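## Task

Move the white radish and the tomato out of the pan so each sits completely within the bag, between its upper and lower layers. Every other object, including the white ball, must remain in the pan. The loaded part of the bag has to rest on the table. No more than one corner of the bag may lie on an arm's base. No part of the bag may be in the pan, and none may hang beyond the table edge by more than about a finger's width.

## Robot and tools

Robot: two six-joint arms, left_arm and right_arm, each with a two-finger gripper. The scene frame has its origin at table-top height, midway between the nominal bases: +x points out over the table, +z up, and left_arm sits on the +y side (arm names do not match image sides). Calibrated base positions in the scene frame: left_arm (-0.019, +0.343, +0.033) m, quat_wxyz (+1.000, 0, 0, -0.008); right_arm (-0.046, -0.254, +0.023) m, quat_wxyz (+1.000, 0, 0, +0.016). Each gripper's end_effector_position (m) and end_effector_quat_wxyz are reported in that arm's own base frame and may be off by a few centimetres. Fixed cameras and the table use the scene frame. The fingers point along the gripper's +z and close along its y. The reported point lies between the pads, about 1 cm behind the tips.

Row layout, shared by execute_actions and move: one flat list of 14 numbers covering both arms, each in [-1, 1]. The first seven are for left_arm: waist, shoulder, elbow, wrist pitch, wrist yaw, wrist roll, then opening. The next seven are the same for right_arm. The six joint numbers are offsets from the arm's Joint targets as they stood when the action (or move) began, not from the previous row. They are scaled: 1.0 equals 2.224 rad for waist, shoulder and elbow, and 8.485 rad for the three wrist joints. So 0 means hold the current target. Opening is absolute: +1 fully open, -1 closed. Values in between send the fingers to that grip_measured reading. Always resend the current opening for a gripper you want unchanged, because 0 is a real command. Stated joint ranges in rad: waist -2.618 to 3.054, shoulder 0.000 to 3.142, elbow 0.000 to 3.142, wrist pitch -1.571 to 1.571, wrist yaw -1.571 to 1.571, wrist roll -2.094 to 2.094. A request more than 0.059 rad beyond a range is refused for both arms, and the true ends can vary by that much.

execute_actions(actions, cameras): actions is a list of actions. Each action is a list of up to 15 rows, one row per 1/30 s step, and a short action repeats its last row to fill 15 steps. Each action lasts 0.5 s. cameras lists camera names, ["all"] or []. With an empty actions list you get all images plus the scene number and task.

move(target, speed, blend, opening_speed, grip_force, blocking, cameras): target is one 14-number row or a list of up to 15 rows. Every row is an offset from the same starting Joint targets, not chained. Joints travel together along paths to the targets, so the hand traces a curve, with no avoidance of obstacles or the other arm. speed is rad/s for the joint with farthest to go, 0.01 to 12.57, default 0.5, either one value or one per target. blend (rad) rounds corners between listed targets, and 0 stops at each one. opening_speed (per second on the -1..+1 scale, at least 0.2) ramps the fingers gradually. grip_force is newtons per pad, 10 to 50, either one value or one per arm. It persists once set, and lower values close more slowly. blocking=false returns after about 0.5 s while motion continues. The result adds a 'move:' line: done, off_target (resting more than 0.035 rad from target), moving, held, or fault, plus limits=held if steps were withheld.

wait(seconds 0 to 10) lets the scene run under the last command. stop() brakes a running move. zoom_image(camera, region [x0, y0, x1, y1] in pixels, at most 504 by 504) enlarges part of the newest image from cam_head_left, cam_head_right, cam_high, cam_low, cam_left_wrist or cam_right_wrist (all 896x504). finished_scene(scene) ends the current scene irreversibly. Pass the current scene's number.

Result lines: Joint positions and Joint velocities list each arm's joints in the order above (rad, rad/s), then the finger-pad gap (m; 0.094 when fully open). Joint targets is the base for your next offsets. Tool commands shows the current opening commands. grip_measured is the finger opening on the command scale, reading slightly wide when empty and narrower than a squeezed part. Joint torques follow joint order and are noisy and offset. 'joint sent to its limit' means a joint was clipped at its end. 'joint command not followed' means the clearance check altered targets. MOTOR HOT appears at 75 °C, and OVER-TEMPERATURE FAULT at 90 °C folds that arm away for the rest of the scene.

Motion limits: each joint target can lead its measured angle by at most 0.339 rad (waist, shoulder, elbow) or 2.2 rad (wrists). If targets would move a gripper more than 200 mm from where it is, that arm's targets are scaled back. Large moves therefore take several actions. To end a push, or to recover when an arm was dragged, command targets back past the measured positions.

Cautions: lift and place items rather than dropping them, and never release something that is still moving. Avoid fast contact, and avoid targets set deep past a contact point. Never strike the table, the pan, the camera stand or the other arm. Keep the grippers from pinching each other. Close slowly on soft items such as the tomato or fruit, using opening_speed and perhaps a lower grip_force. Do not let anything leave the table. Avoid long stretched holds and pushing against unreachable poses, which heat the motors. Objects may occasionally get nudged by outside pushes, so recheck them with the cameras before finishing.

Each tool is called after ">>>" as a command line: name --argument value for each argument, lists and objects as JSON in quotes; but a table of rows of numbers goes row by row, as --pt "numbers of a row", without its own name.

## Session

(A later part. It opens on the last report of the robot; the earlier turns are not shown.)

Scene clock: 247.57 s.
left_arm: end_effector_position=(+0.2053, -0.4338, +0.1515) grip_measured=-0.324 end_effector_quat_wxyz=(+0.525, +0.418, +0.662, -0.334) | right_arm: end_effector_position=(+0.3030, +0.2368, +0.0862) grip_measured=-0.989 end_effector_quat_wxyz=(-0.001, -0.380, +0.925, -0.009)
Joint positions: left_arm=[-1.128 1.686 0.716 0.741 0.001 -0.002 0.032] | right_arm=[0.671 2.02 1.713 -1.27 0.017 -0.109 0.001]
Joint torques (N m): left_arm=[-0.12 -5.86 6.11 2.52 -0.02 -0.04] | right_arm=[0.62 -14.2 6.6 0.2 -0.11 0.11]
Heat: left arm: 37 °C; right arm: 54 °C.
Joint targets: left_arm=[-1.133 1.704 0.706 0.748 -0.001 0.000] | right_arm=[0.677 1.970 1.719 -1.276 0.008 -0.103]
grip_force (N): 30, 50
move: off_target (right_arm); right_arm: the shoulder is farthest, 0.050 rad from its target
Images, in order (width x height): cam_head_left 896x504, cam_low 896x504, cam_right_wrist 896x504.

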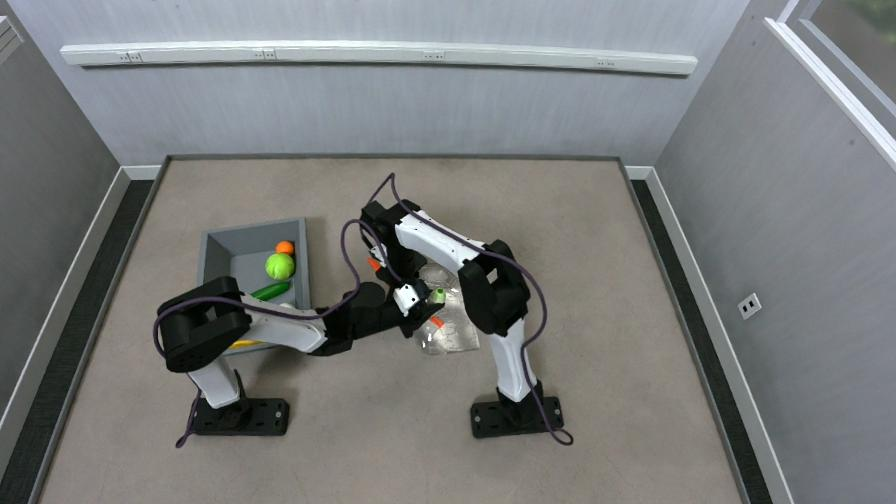

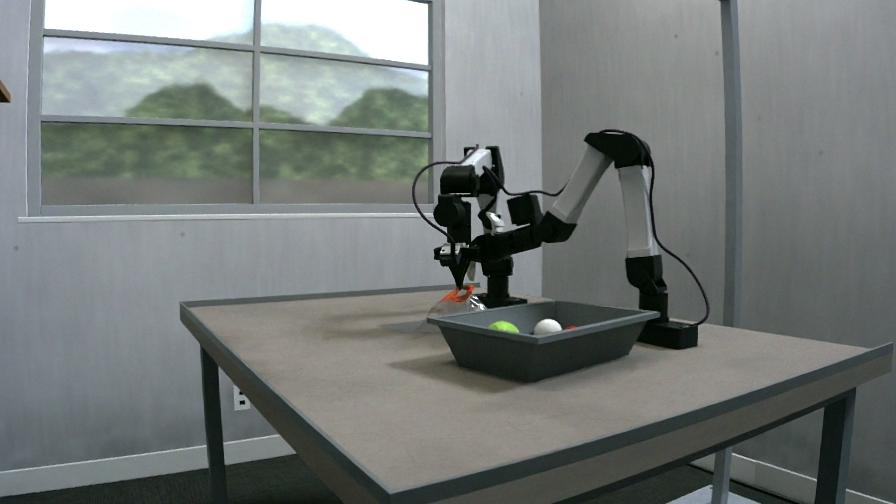

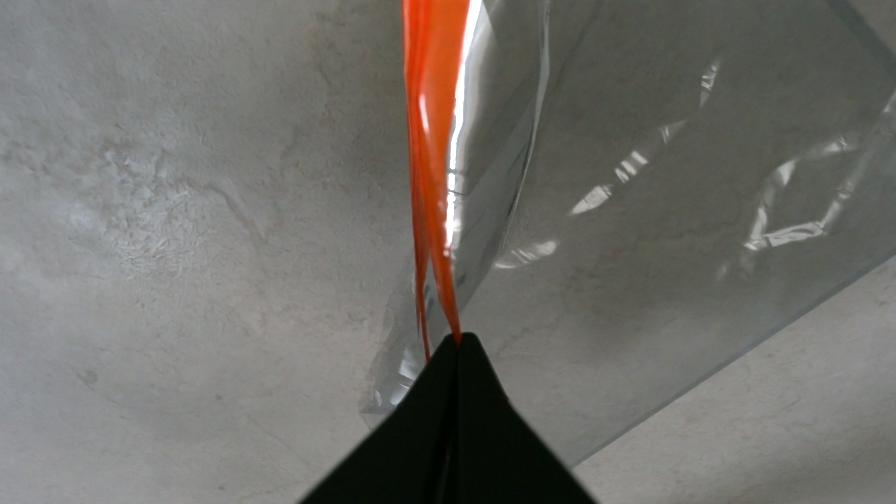

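>>> move --pt "0 -0.05 0.03 -0.02 0 0 -0.5 0 0 0 0 0 0 -1" --pt "0.42 -0.3251 -0.1596 -0.0610 0 0 -0.5 0 0 0 0 0 0 -1" --pt "0.42 -0.3251 -0.1596 -0.0610 0 0 -0.5 0.1023 0.0623 -0.1008 0.0376 0 0.0271 -1" --speed '[0.3,0.6,0.3]' --blend '[0.05,0,0]' --cameras '["all"]'

>>> zoom_image --camera "cam_head_left" --region '[300, 230, 480, 370]'

>>> zoom_image --camera "cam_low" --region '[390, 230, 540, 330]'

Scene clock: 250.33 s.
left_arm: end_effector_position=(+0.2139, -0.4209, +0.1754) grip_measured=-0.325 end_effector_quat_wxyz=(+0.523, +0.411, +0.671, -0.326) | right_arm: end_effector_position=(+0.3035, +0.2365, +0.0864) grip_measured=-0.989 end_effector_quat_wxyz=(-0.001, -0.378, +0.926, -0.009)
Joint positions: left_arm=[-1.097 1.583 0.742 0.599 0.009 -0.005 0.032] | right_arm=[0.67 2.02 1.713 -1.27 0.017 -0.105 0.001]
Joint torques (N m): left_arm=[0.05 -6.48 7.66 2.43 -0.04 -0.04] | right_arm=[0.69 -14.17 6.61 0.23 -0.11 0.07]
Heat: left arm: 38 °C; right arm: 54 °C.
Joint targets: left_arm=[-1.100 1.588 0.742 0.597 0.003 -0.004] | right_arm=[0.677 1.970 1.719 -1.276 0.007 -0.103]
grip_force (N): 30, 50
move: held (left_arm; a check stopped the path), off_target (right_arm); path passed 1 of 3 targets; limits=held; left_arm: the waist is farthest, 0.899 rad from its target; right_arm: the wrist pitch is farthest, 0.313 rad from its target
joint command not followed: on one or more control steps a check withheld the commanded joint targets of the left arm, and it was not sent them on those steps.
cause: the commanded joint targets, or the way to them, would bring a part of the robot too close to another arm (this arm's fingers and the right arm's wrist (the part past the wrist yaw), 29 mm apart when this arm was first held).

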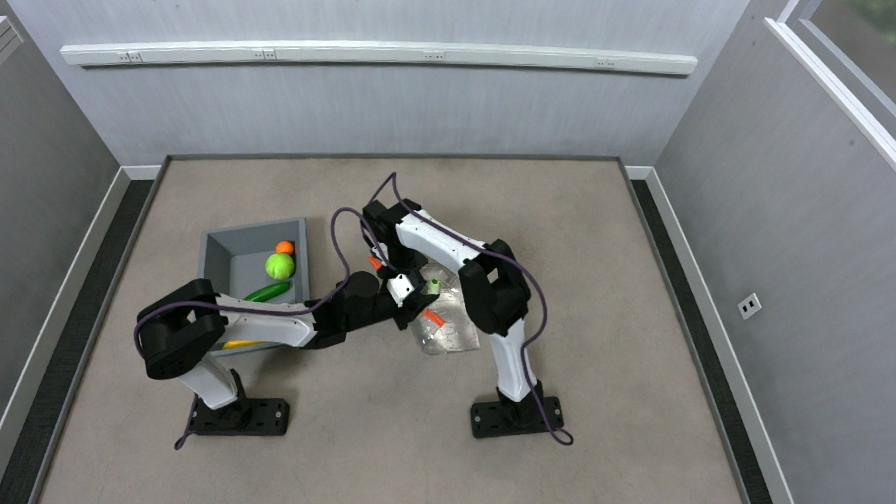

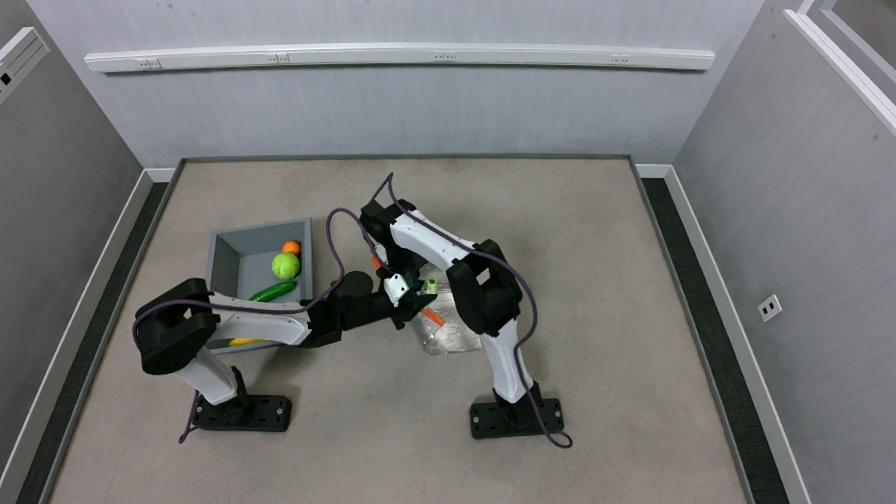

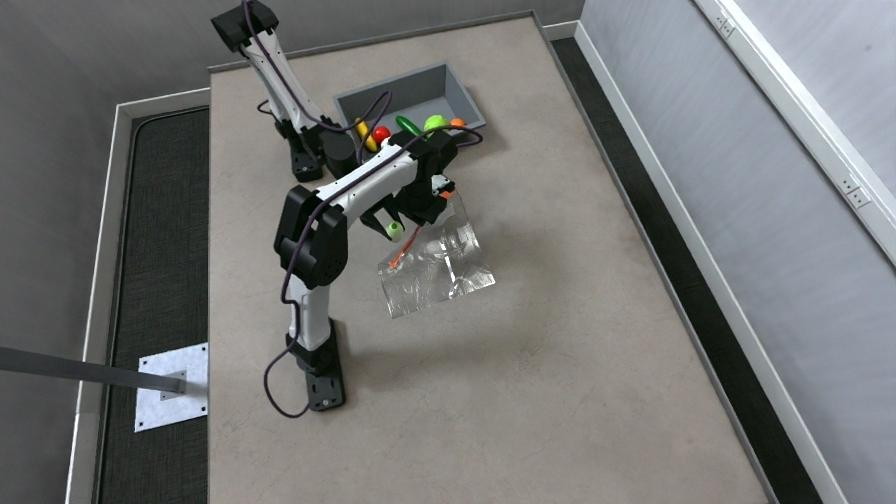

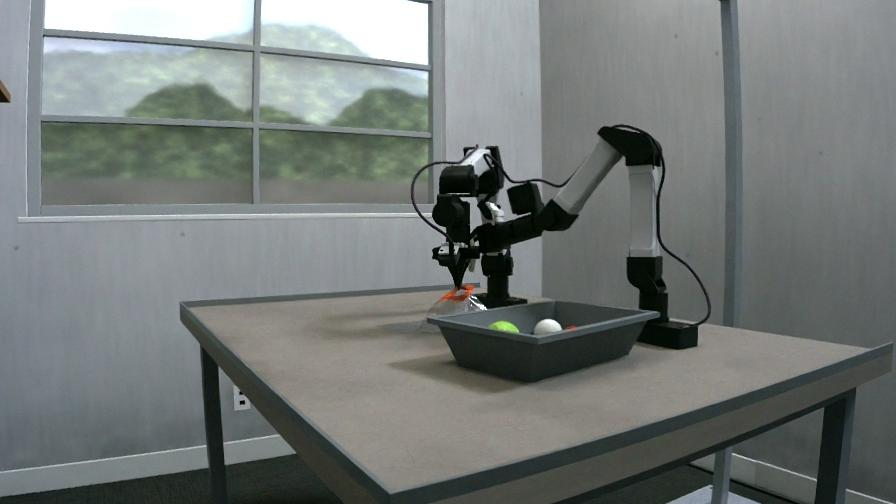

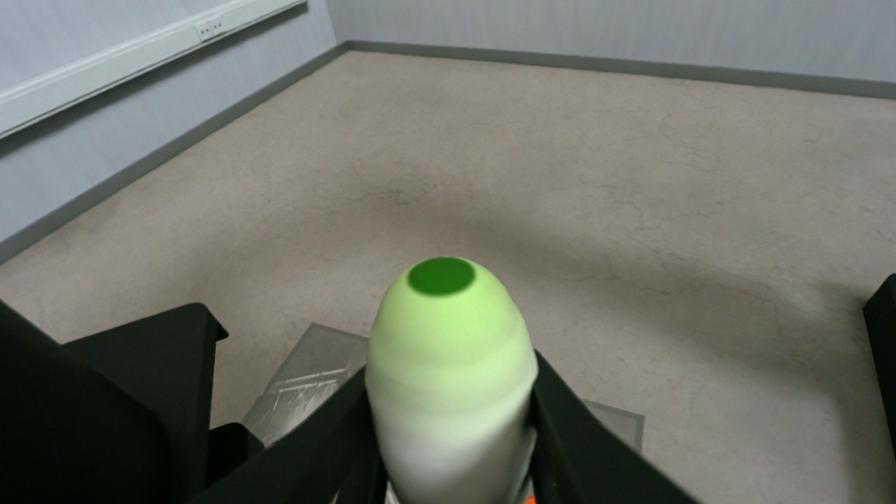

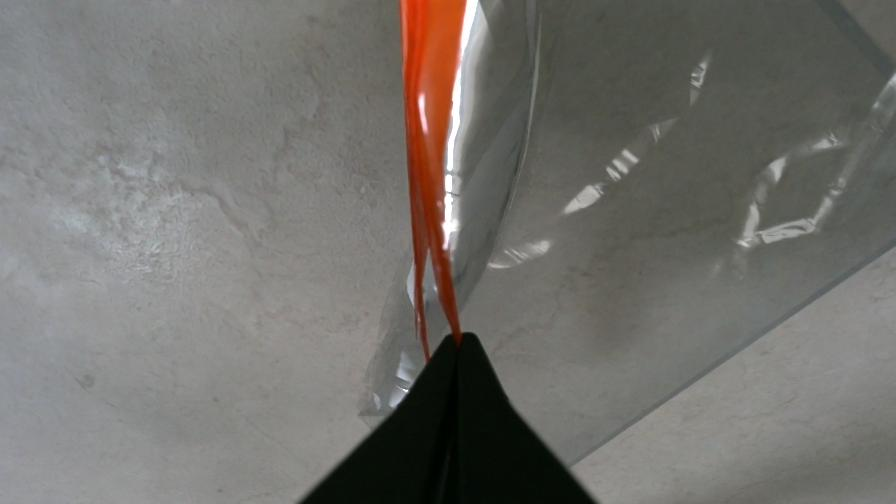

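Scaled by 2.800 from the camera's 896x504 image, which has a finer 1280x720 frame.

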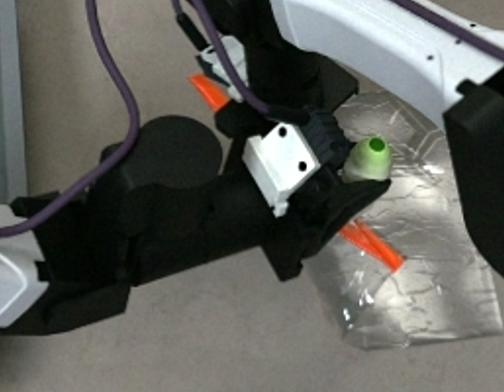

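Scaled by 3.360 from the camera's 896x504 image, which has a finer 1280x720 frame.

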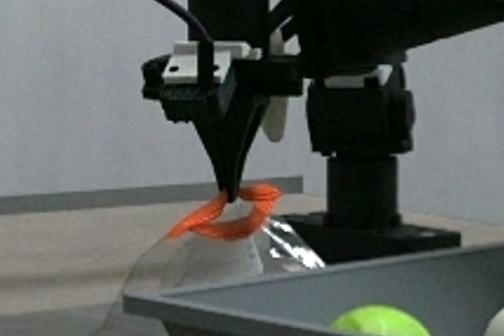

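>>> move --pt "-0.0225 -0.2729 -0.1758 -0.0433 0 0 -0.5 0 0 0 0 0 0 -1" --pt "0.4047 -0.2729 -0.1758 -0.0433 0 0 -0.5 0 0 0 0 0 0 -1" --pt "0.4047 -0.2729 -0.1758 -0.0433 0 0 -0.5 0.1023 0.0623 -0.1008 0.0376 0 0.0275 -1" --speed '[0.4,0.6,0.3]' --cameras '["all"]'

>>> zoom_image --camera "cam_head_left" --region '[300, 230, 480, 370]'

>>> zoom_image --camera "cam_low" --region '[390, 230, 540, 330]'

Scene clock: 256.67 s.
left_arm: end_effector_position=(+0.3315, -0.0703, +0.1460) grip_measured=-0.325 end_effector_quat_wxyz=(+0.556, +0.085, +0.825, -0.062) | right_arm: end_effector_position=(+0.2425, +0.3040, +0.0048) grip_measured=-0.989 end_effector_quat_wxyz=(+0.004, -0.381, +0.925, -0.006)
Joint positions: left_arm=[-0.205 0.992 0.363 0.244 0.008 -0.005 0.032] | right_arm=[0.904 2.097 1.496 -0.969 0.014 0.122 0.001]
Joint torques (N m): left_arm=[0.65 -3.08 7.15 2.23 -0.03 -0.04] | right_arm=[0.12 -9.05 5.53 0.39 -0.08 0.13]
Heat: left arm: 38 °C; right arm: 55 °C.
Joint targets: left_arm=[-0.200 0.980 0.351 0.230 0.003 -0.004] | right_arm=[0.905 2.108 1.495 -0.957 0.008 0.130]
grip_force (N): 30, 50
move: done

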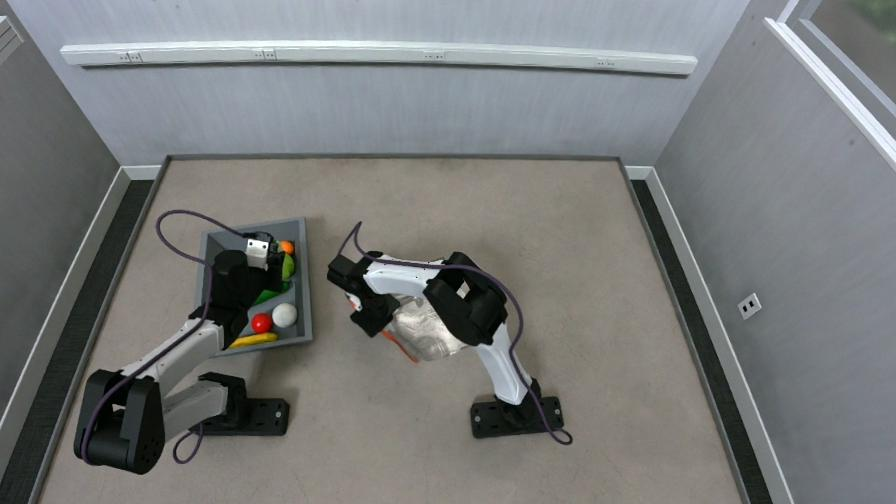

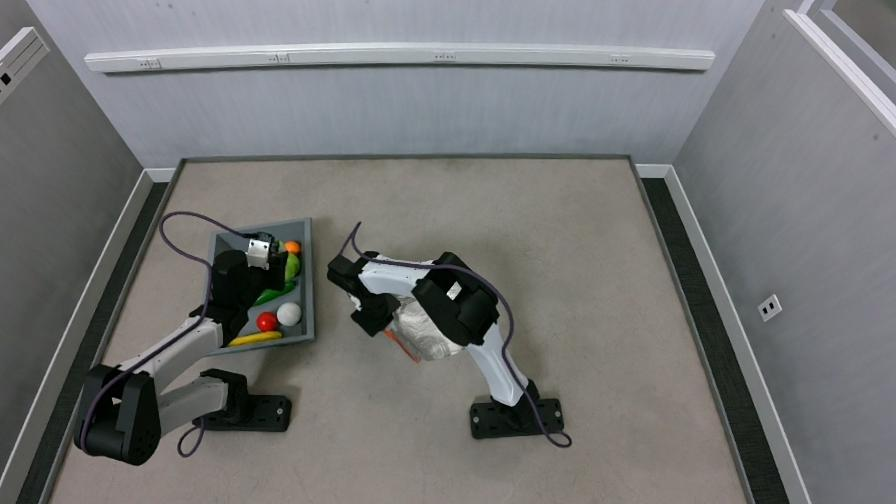

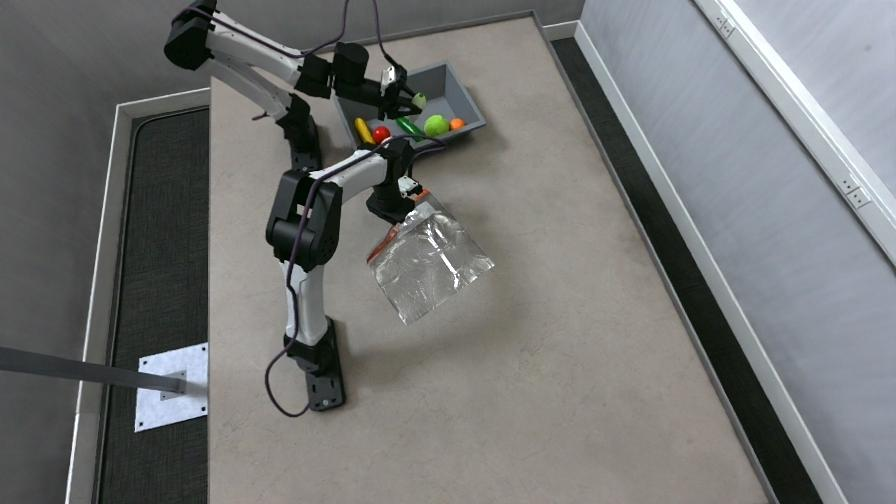

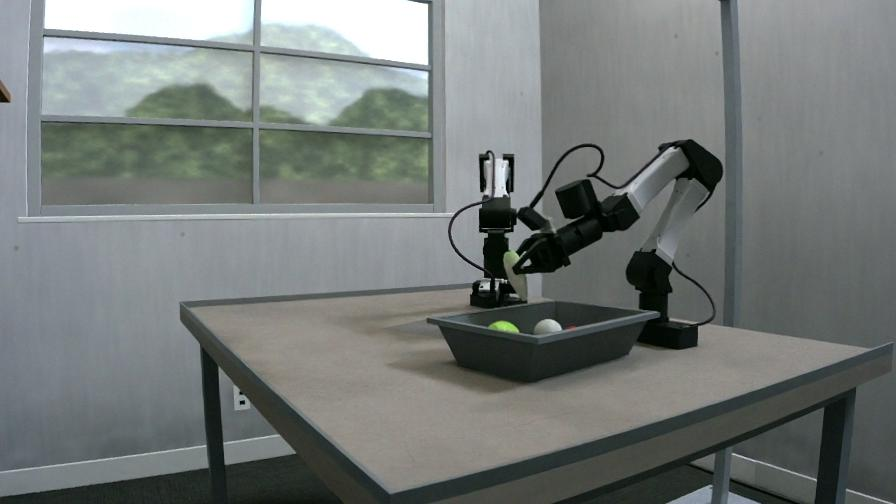

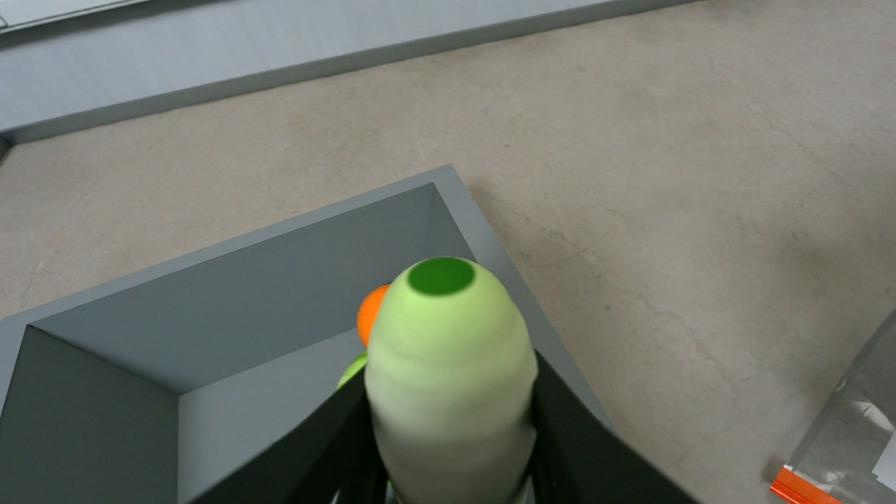

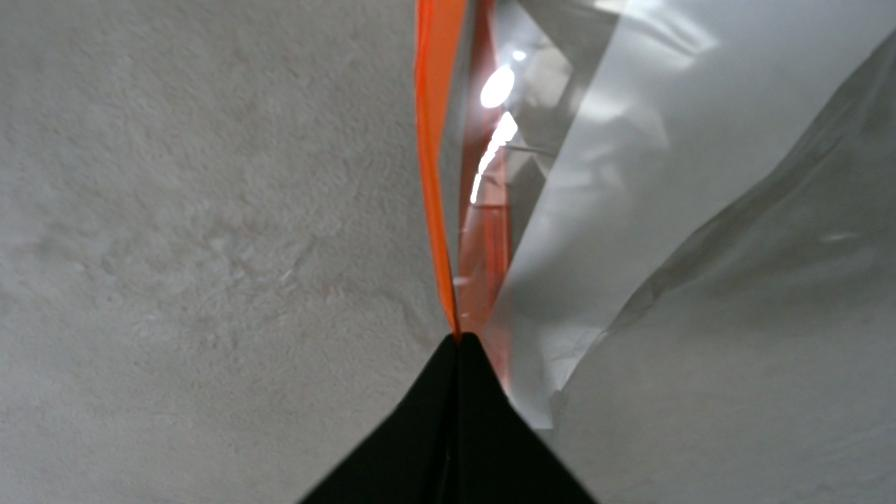

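Scaled by 2.800 from the camera's 896x504 image, which has a finer 1280x720 frame.

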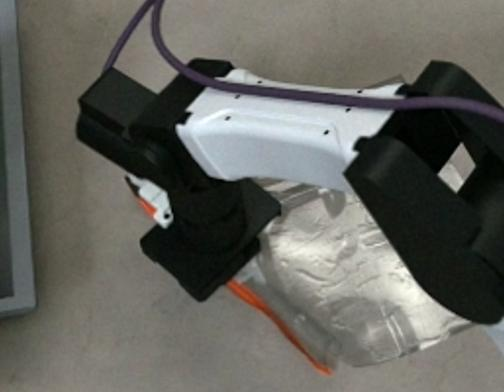

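Scaled by 3.360 from the camera's 896x504 image, which has a finer 1280x720 frame.

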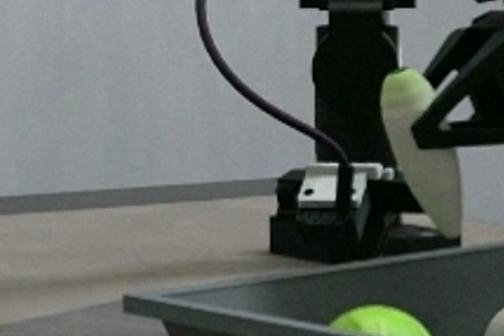

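>>> move --target '[0,0,0,0,0,0,-0.5,-0.0603,-0.054,0.0373,-0.01874,0,-0.0158,-1]' --speed 0.3

>>> move --target '[-0.225,0,0,0,0,0,-0.5,0,0,0,0,0,0,-1]' --speed 0.7 --cameras '["all"]'

Scene clock: 259.17 s.
left_arm: end_effector_position=(+0.3315, -0.0703, +0.1460) grip_measured=-0.325 end_effector_quat_wxyz=(+0.556, +0.085, +0.825, -0.062) | right_arm: end_effector_position=(+0.2735, +0.2633, +0.0449) grip_measured=-0.989 end_effector_quat_wxyz=(-0.002, -0.375, +0.927, -0.008)
Joint positions: left_arm=[-0.205 0.992 0.363 0.244 0.008 -0.005 0.032] | right_arm=[0.772 2.027 1.557 -1.11 0.012 0.004 0.001]
Joint torques (N m): left_arm=[0.62 -3.07 7.12 2.23 -0.03 -0.04] | right_arm=[-0.06 -13.09 7.84 0.21 -0.06 -0.05]
Heat: left arm: 38 °C; right arm: 55 °C.
Joint targets: left_arm=[-0.200 0.980 0.351 0.230 0.003 -0.004] | right_arm=[0.771 1.988 1.578 -1.116 0.007 -0.004]
grip_force (N): 30, 50
move: off_target (right_arm); right_arm: the shoulder is farthest, 0.039 rad from its target

Scene clock: 260.30 s.
left_arm: end_effector_position=(+0.2597, -0.2177, +0.1460) grip_measured=-0.325 end_effector_quat_wxyz=(+0.524, +0.282, +0.780, -0.194) | right_arm: end_effector_position=(+0.2734, +0.2633, +0.0449) grip_measured=-0.989 end_effector_quat_wxyz=(-0.002, -0.375, +0.927, -0.008)
Joint positions: left_arm=[-0.694 0.992 0.363 0.244 0.007 -0.005 0.032] | right_arm=[0.772 2.027 1.557 -1.11 0.012 0.003 0.001]
Joint torques (N m): left_arm=[-0.27 -3.06 7.06 2.23 -0.03 -0.04] | right_arm=[-0.12 -13.09 7.84 0.2 -0.06 -0.03]
Heat: left arm: 38 °C; right arm: 55 °C.
Joint targets: left_arm=[-0.700 0.980 0.351 0.230 0.003 -0.004] | right_arm=[0.771 1.988 1.578 -1.116 0.007 -0.004]
grip_force (N): 30, 50
move: off_target (right_arm); right_arm: the shoulder is farthest, 0.039 rad from its target

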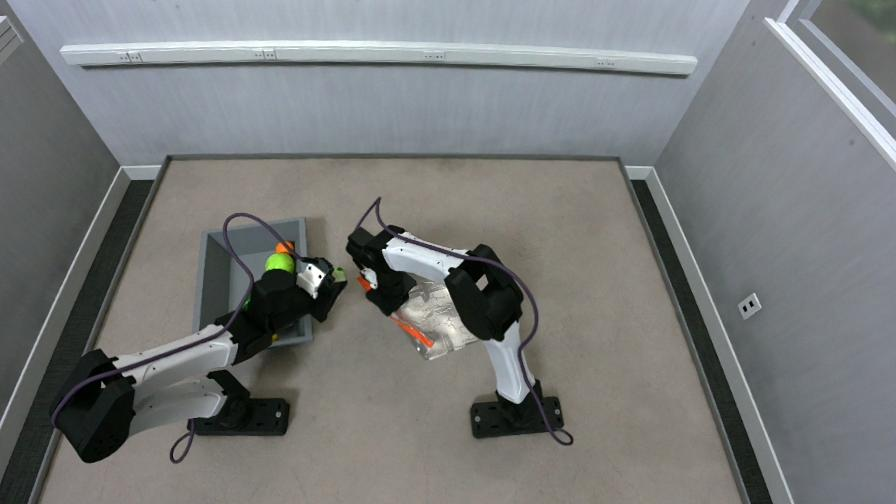

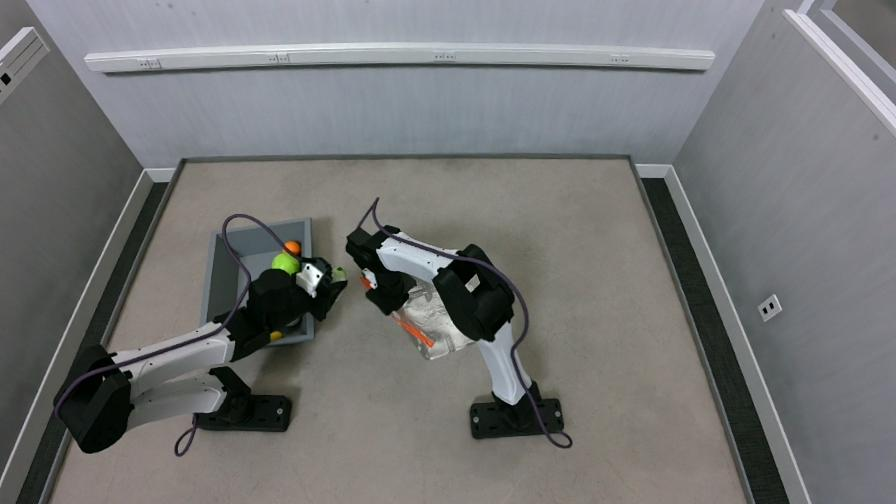

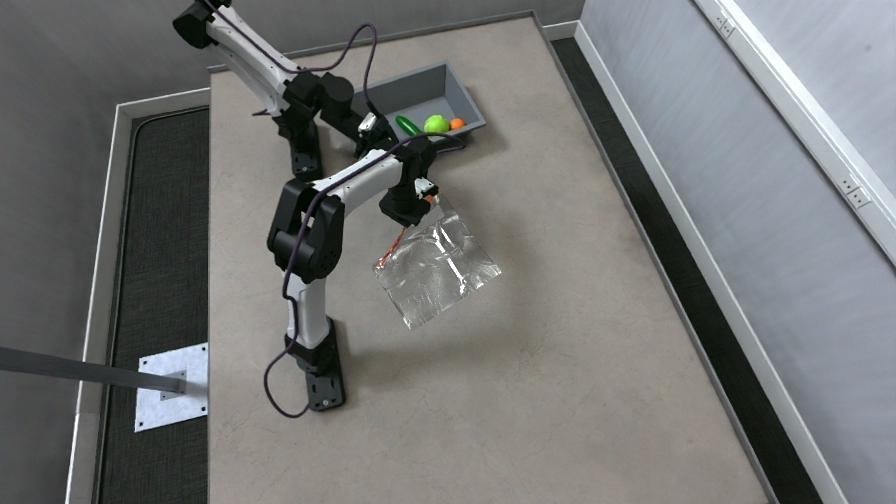

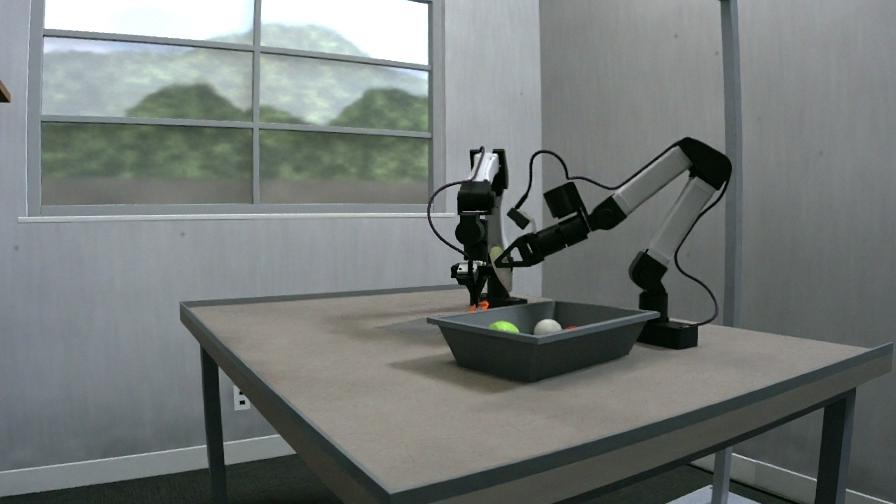

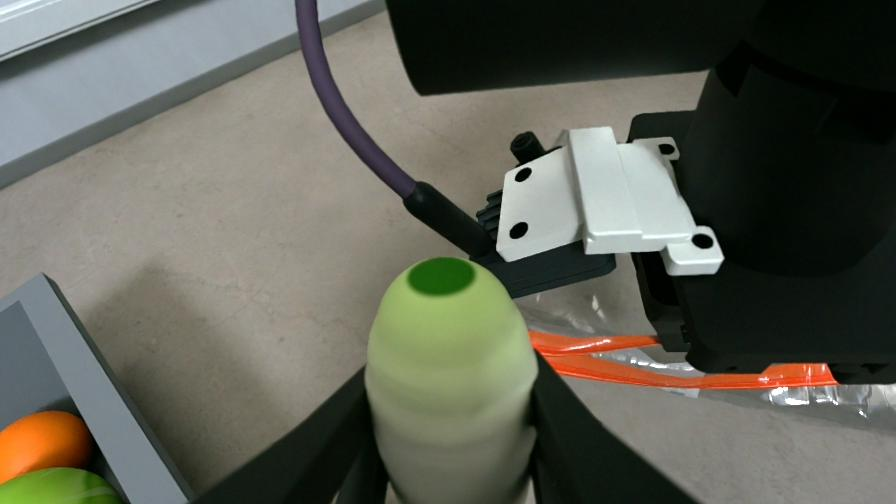

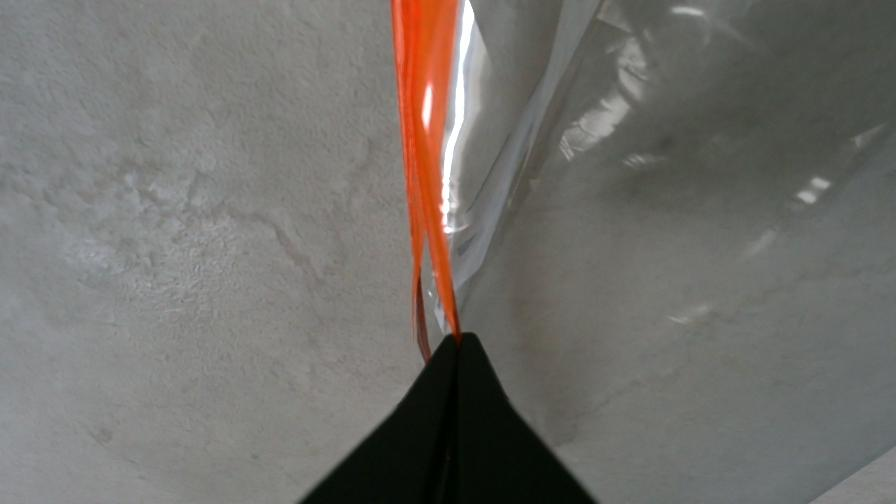

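>>> zoom_image --camera "cam_left_wrist" --region '[480, 250, 896, 484]'

>>> zoom_image --camera "cam_high" --region '[350, 160, 530, 340]'

>>> zoom_image --camera "cam_head_left" --region '[320, 220, 500, 380]'

>>> zoom_image --camera "cam_low" --region '[400, 250, 560, 340]'

Scaled by 1.212 from the camera's 896x504 image, which has a finer 1280x720 frame.

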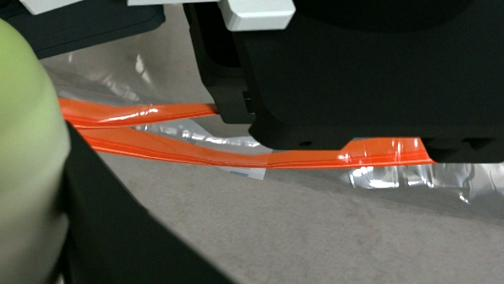

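Scaled by 2.800 from the camera's 896x504 image, which has a finer 1280x720 frame.

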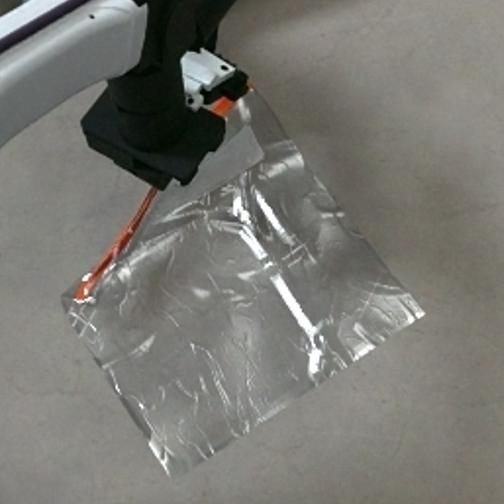

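Scaled by 2.800 from the camera's 896x504 image, which has a finer 1280x720 frame.

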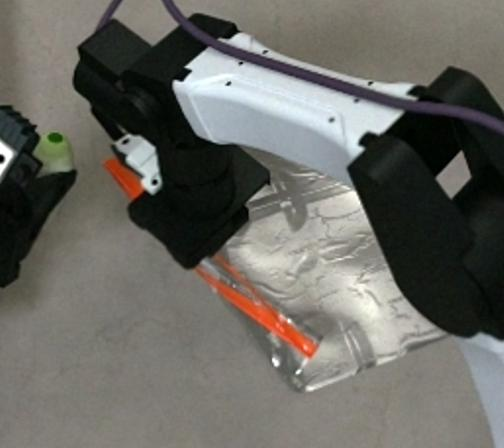

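Scaled by 3.150 from the camera's 896x504 image, which has a finer 1280x720 frame.

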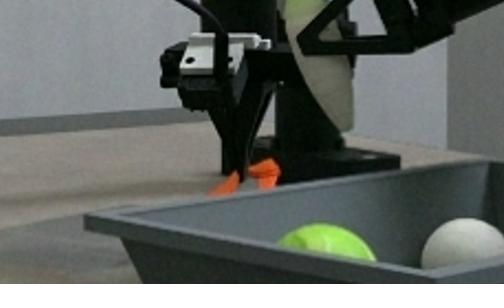

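>>> move --pt "-0.0108 0.3651 0.5526 -0.1873 0 -0.1847 -0.5 0 0 0 0 0 0 -1" --pt "-0.0108 0.3997 0.3957 -0.1371 0 -0.1847 -0.5 0 0 0 0 0 0 -1" --speed 0.8 --blend 0.05 --cameras '["all"]'

>>> zoom_image --camera "cam_low" --region '[400, 230, 560, 340]'

>>> zoom_image --camera "cam_head_left" --region '[300, 220, 460, 340]'

Scene clock: 266.10 s.
left_arm: end_effector_position=(+0.2752, -0.2332, +0.1402) grip_measured=-0.325 end_effector_quat_wxyz=(+0.409, +0.180, +0.866, -0.225) | right_arm: end_effector_position=(+0.2734, +0.2633, +0.0449) grip_measured=-0.989 end_effector_quat_wxyz=(-0.002, -0.375, +0.927, -0.008)
Joint positions: left_arm=[-0.699 1.163 0.618 -0.054 0.007 -0.294 0.032] | right_arm=[0.772 2.027 1.557 -1.11 0.012 0.003 0.001]
Joint torques (N m): left_arm=[0.21 -4.1 7.76 2.2 0.01 0.01] | right_arm=[-0.12 -13.12 7.83 0.21 -0.06 -0.03]
Heat: left arm: 38 °C; right arm: 55 °C.
Joint targets: left_arm=[-0.699 1.157 0.613 -0.057 0.007 -0.290] | right_arm=[0.771 1.988 1.578 -1.116 0.007 -0.004]
grip_force (N): 30, 50
move: held (left_arm; a check stopped the path), off_target (right_arm); path passed 0 of 2 targets; limits=held; left_arm: the wrist roll is farthest, 1.277 rad from its target; right_arm: the shoulder is farthest, 0.039 rad from its target
joint command not followed: on one or more control steps a check withheld the commanded joint targets of the left arm, and it was not sent them on those steps.
cause: the commanded joint targets, or the way to them, would bring a part of the robot too close to another arm (this arm's wrist camera and the right arm's wrist (the part past the wrist pitch), at the place that arm is still heading or pushing toward).

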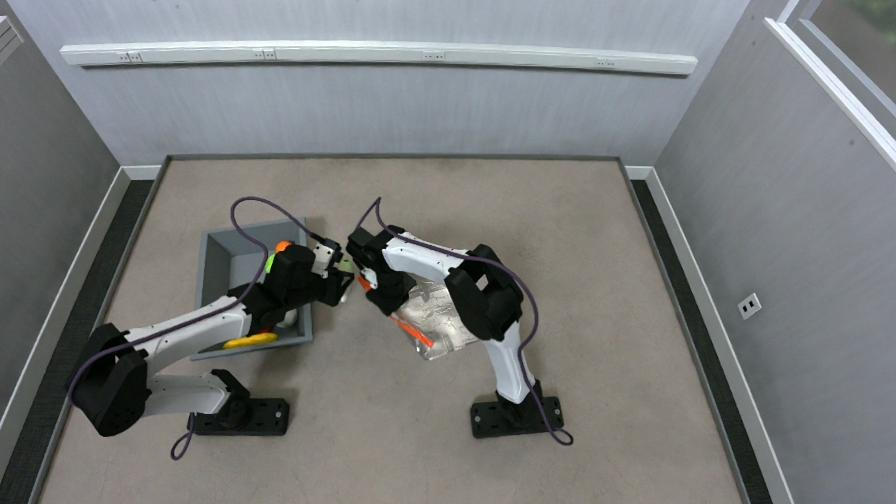

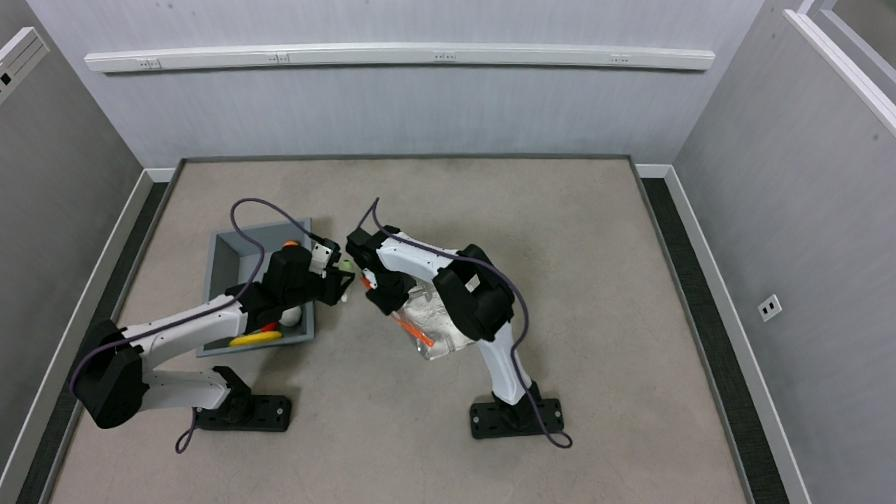

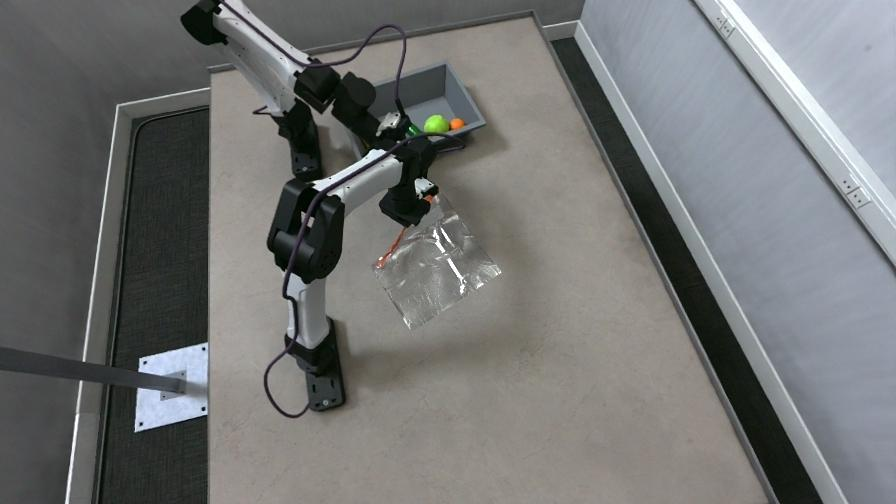

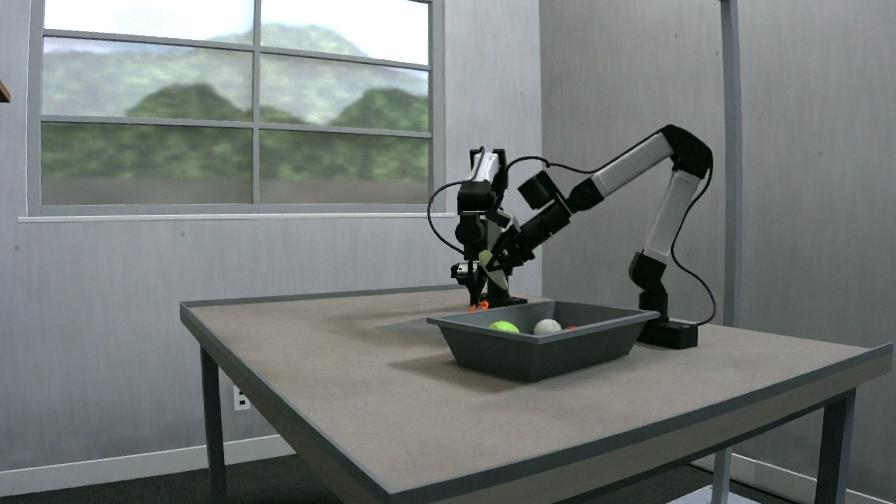

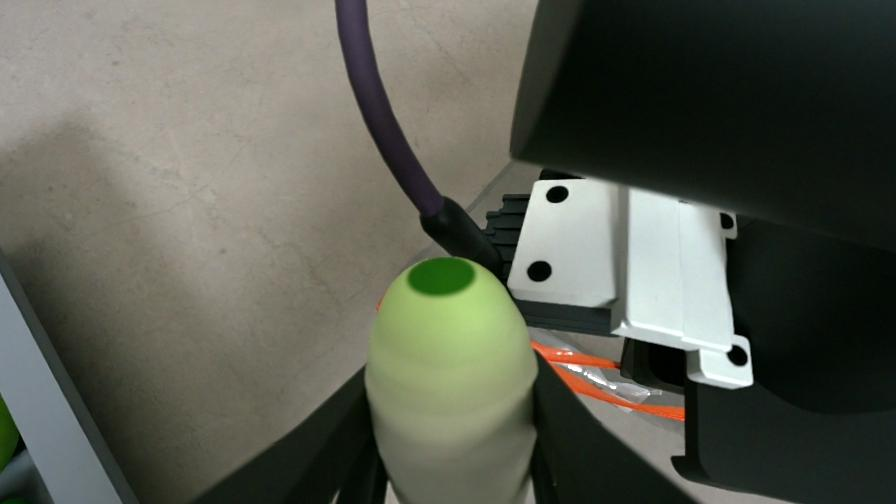

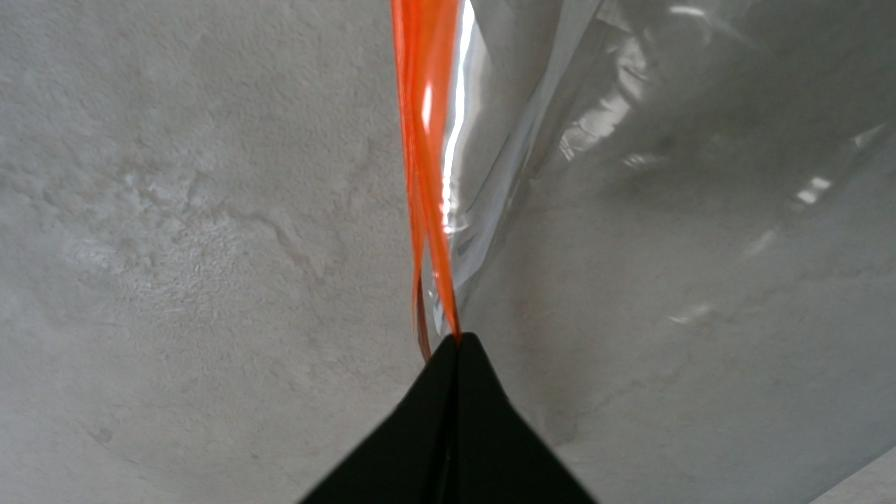

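Scaled by 3.150 from the camera's 896x504 image, which has a finer 1280x720 frame.

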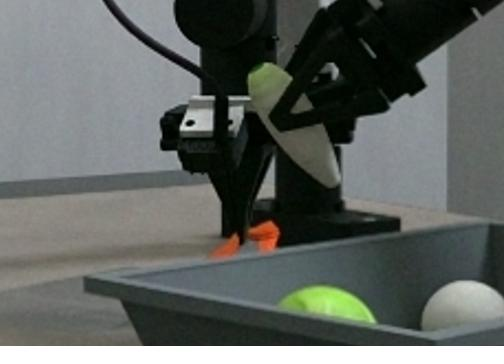

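Scaled by 3.150 from the camera's 896x504 image, which has a finer 1280x720 frame.

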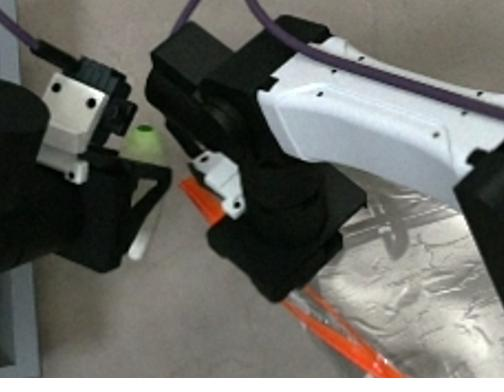

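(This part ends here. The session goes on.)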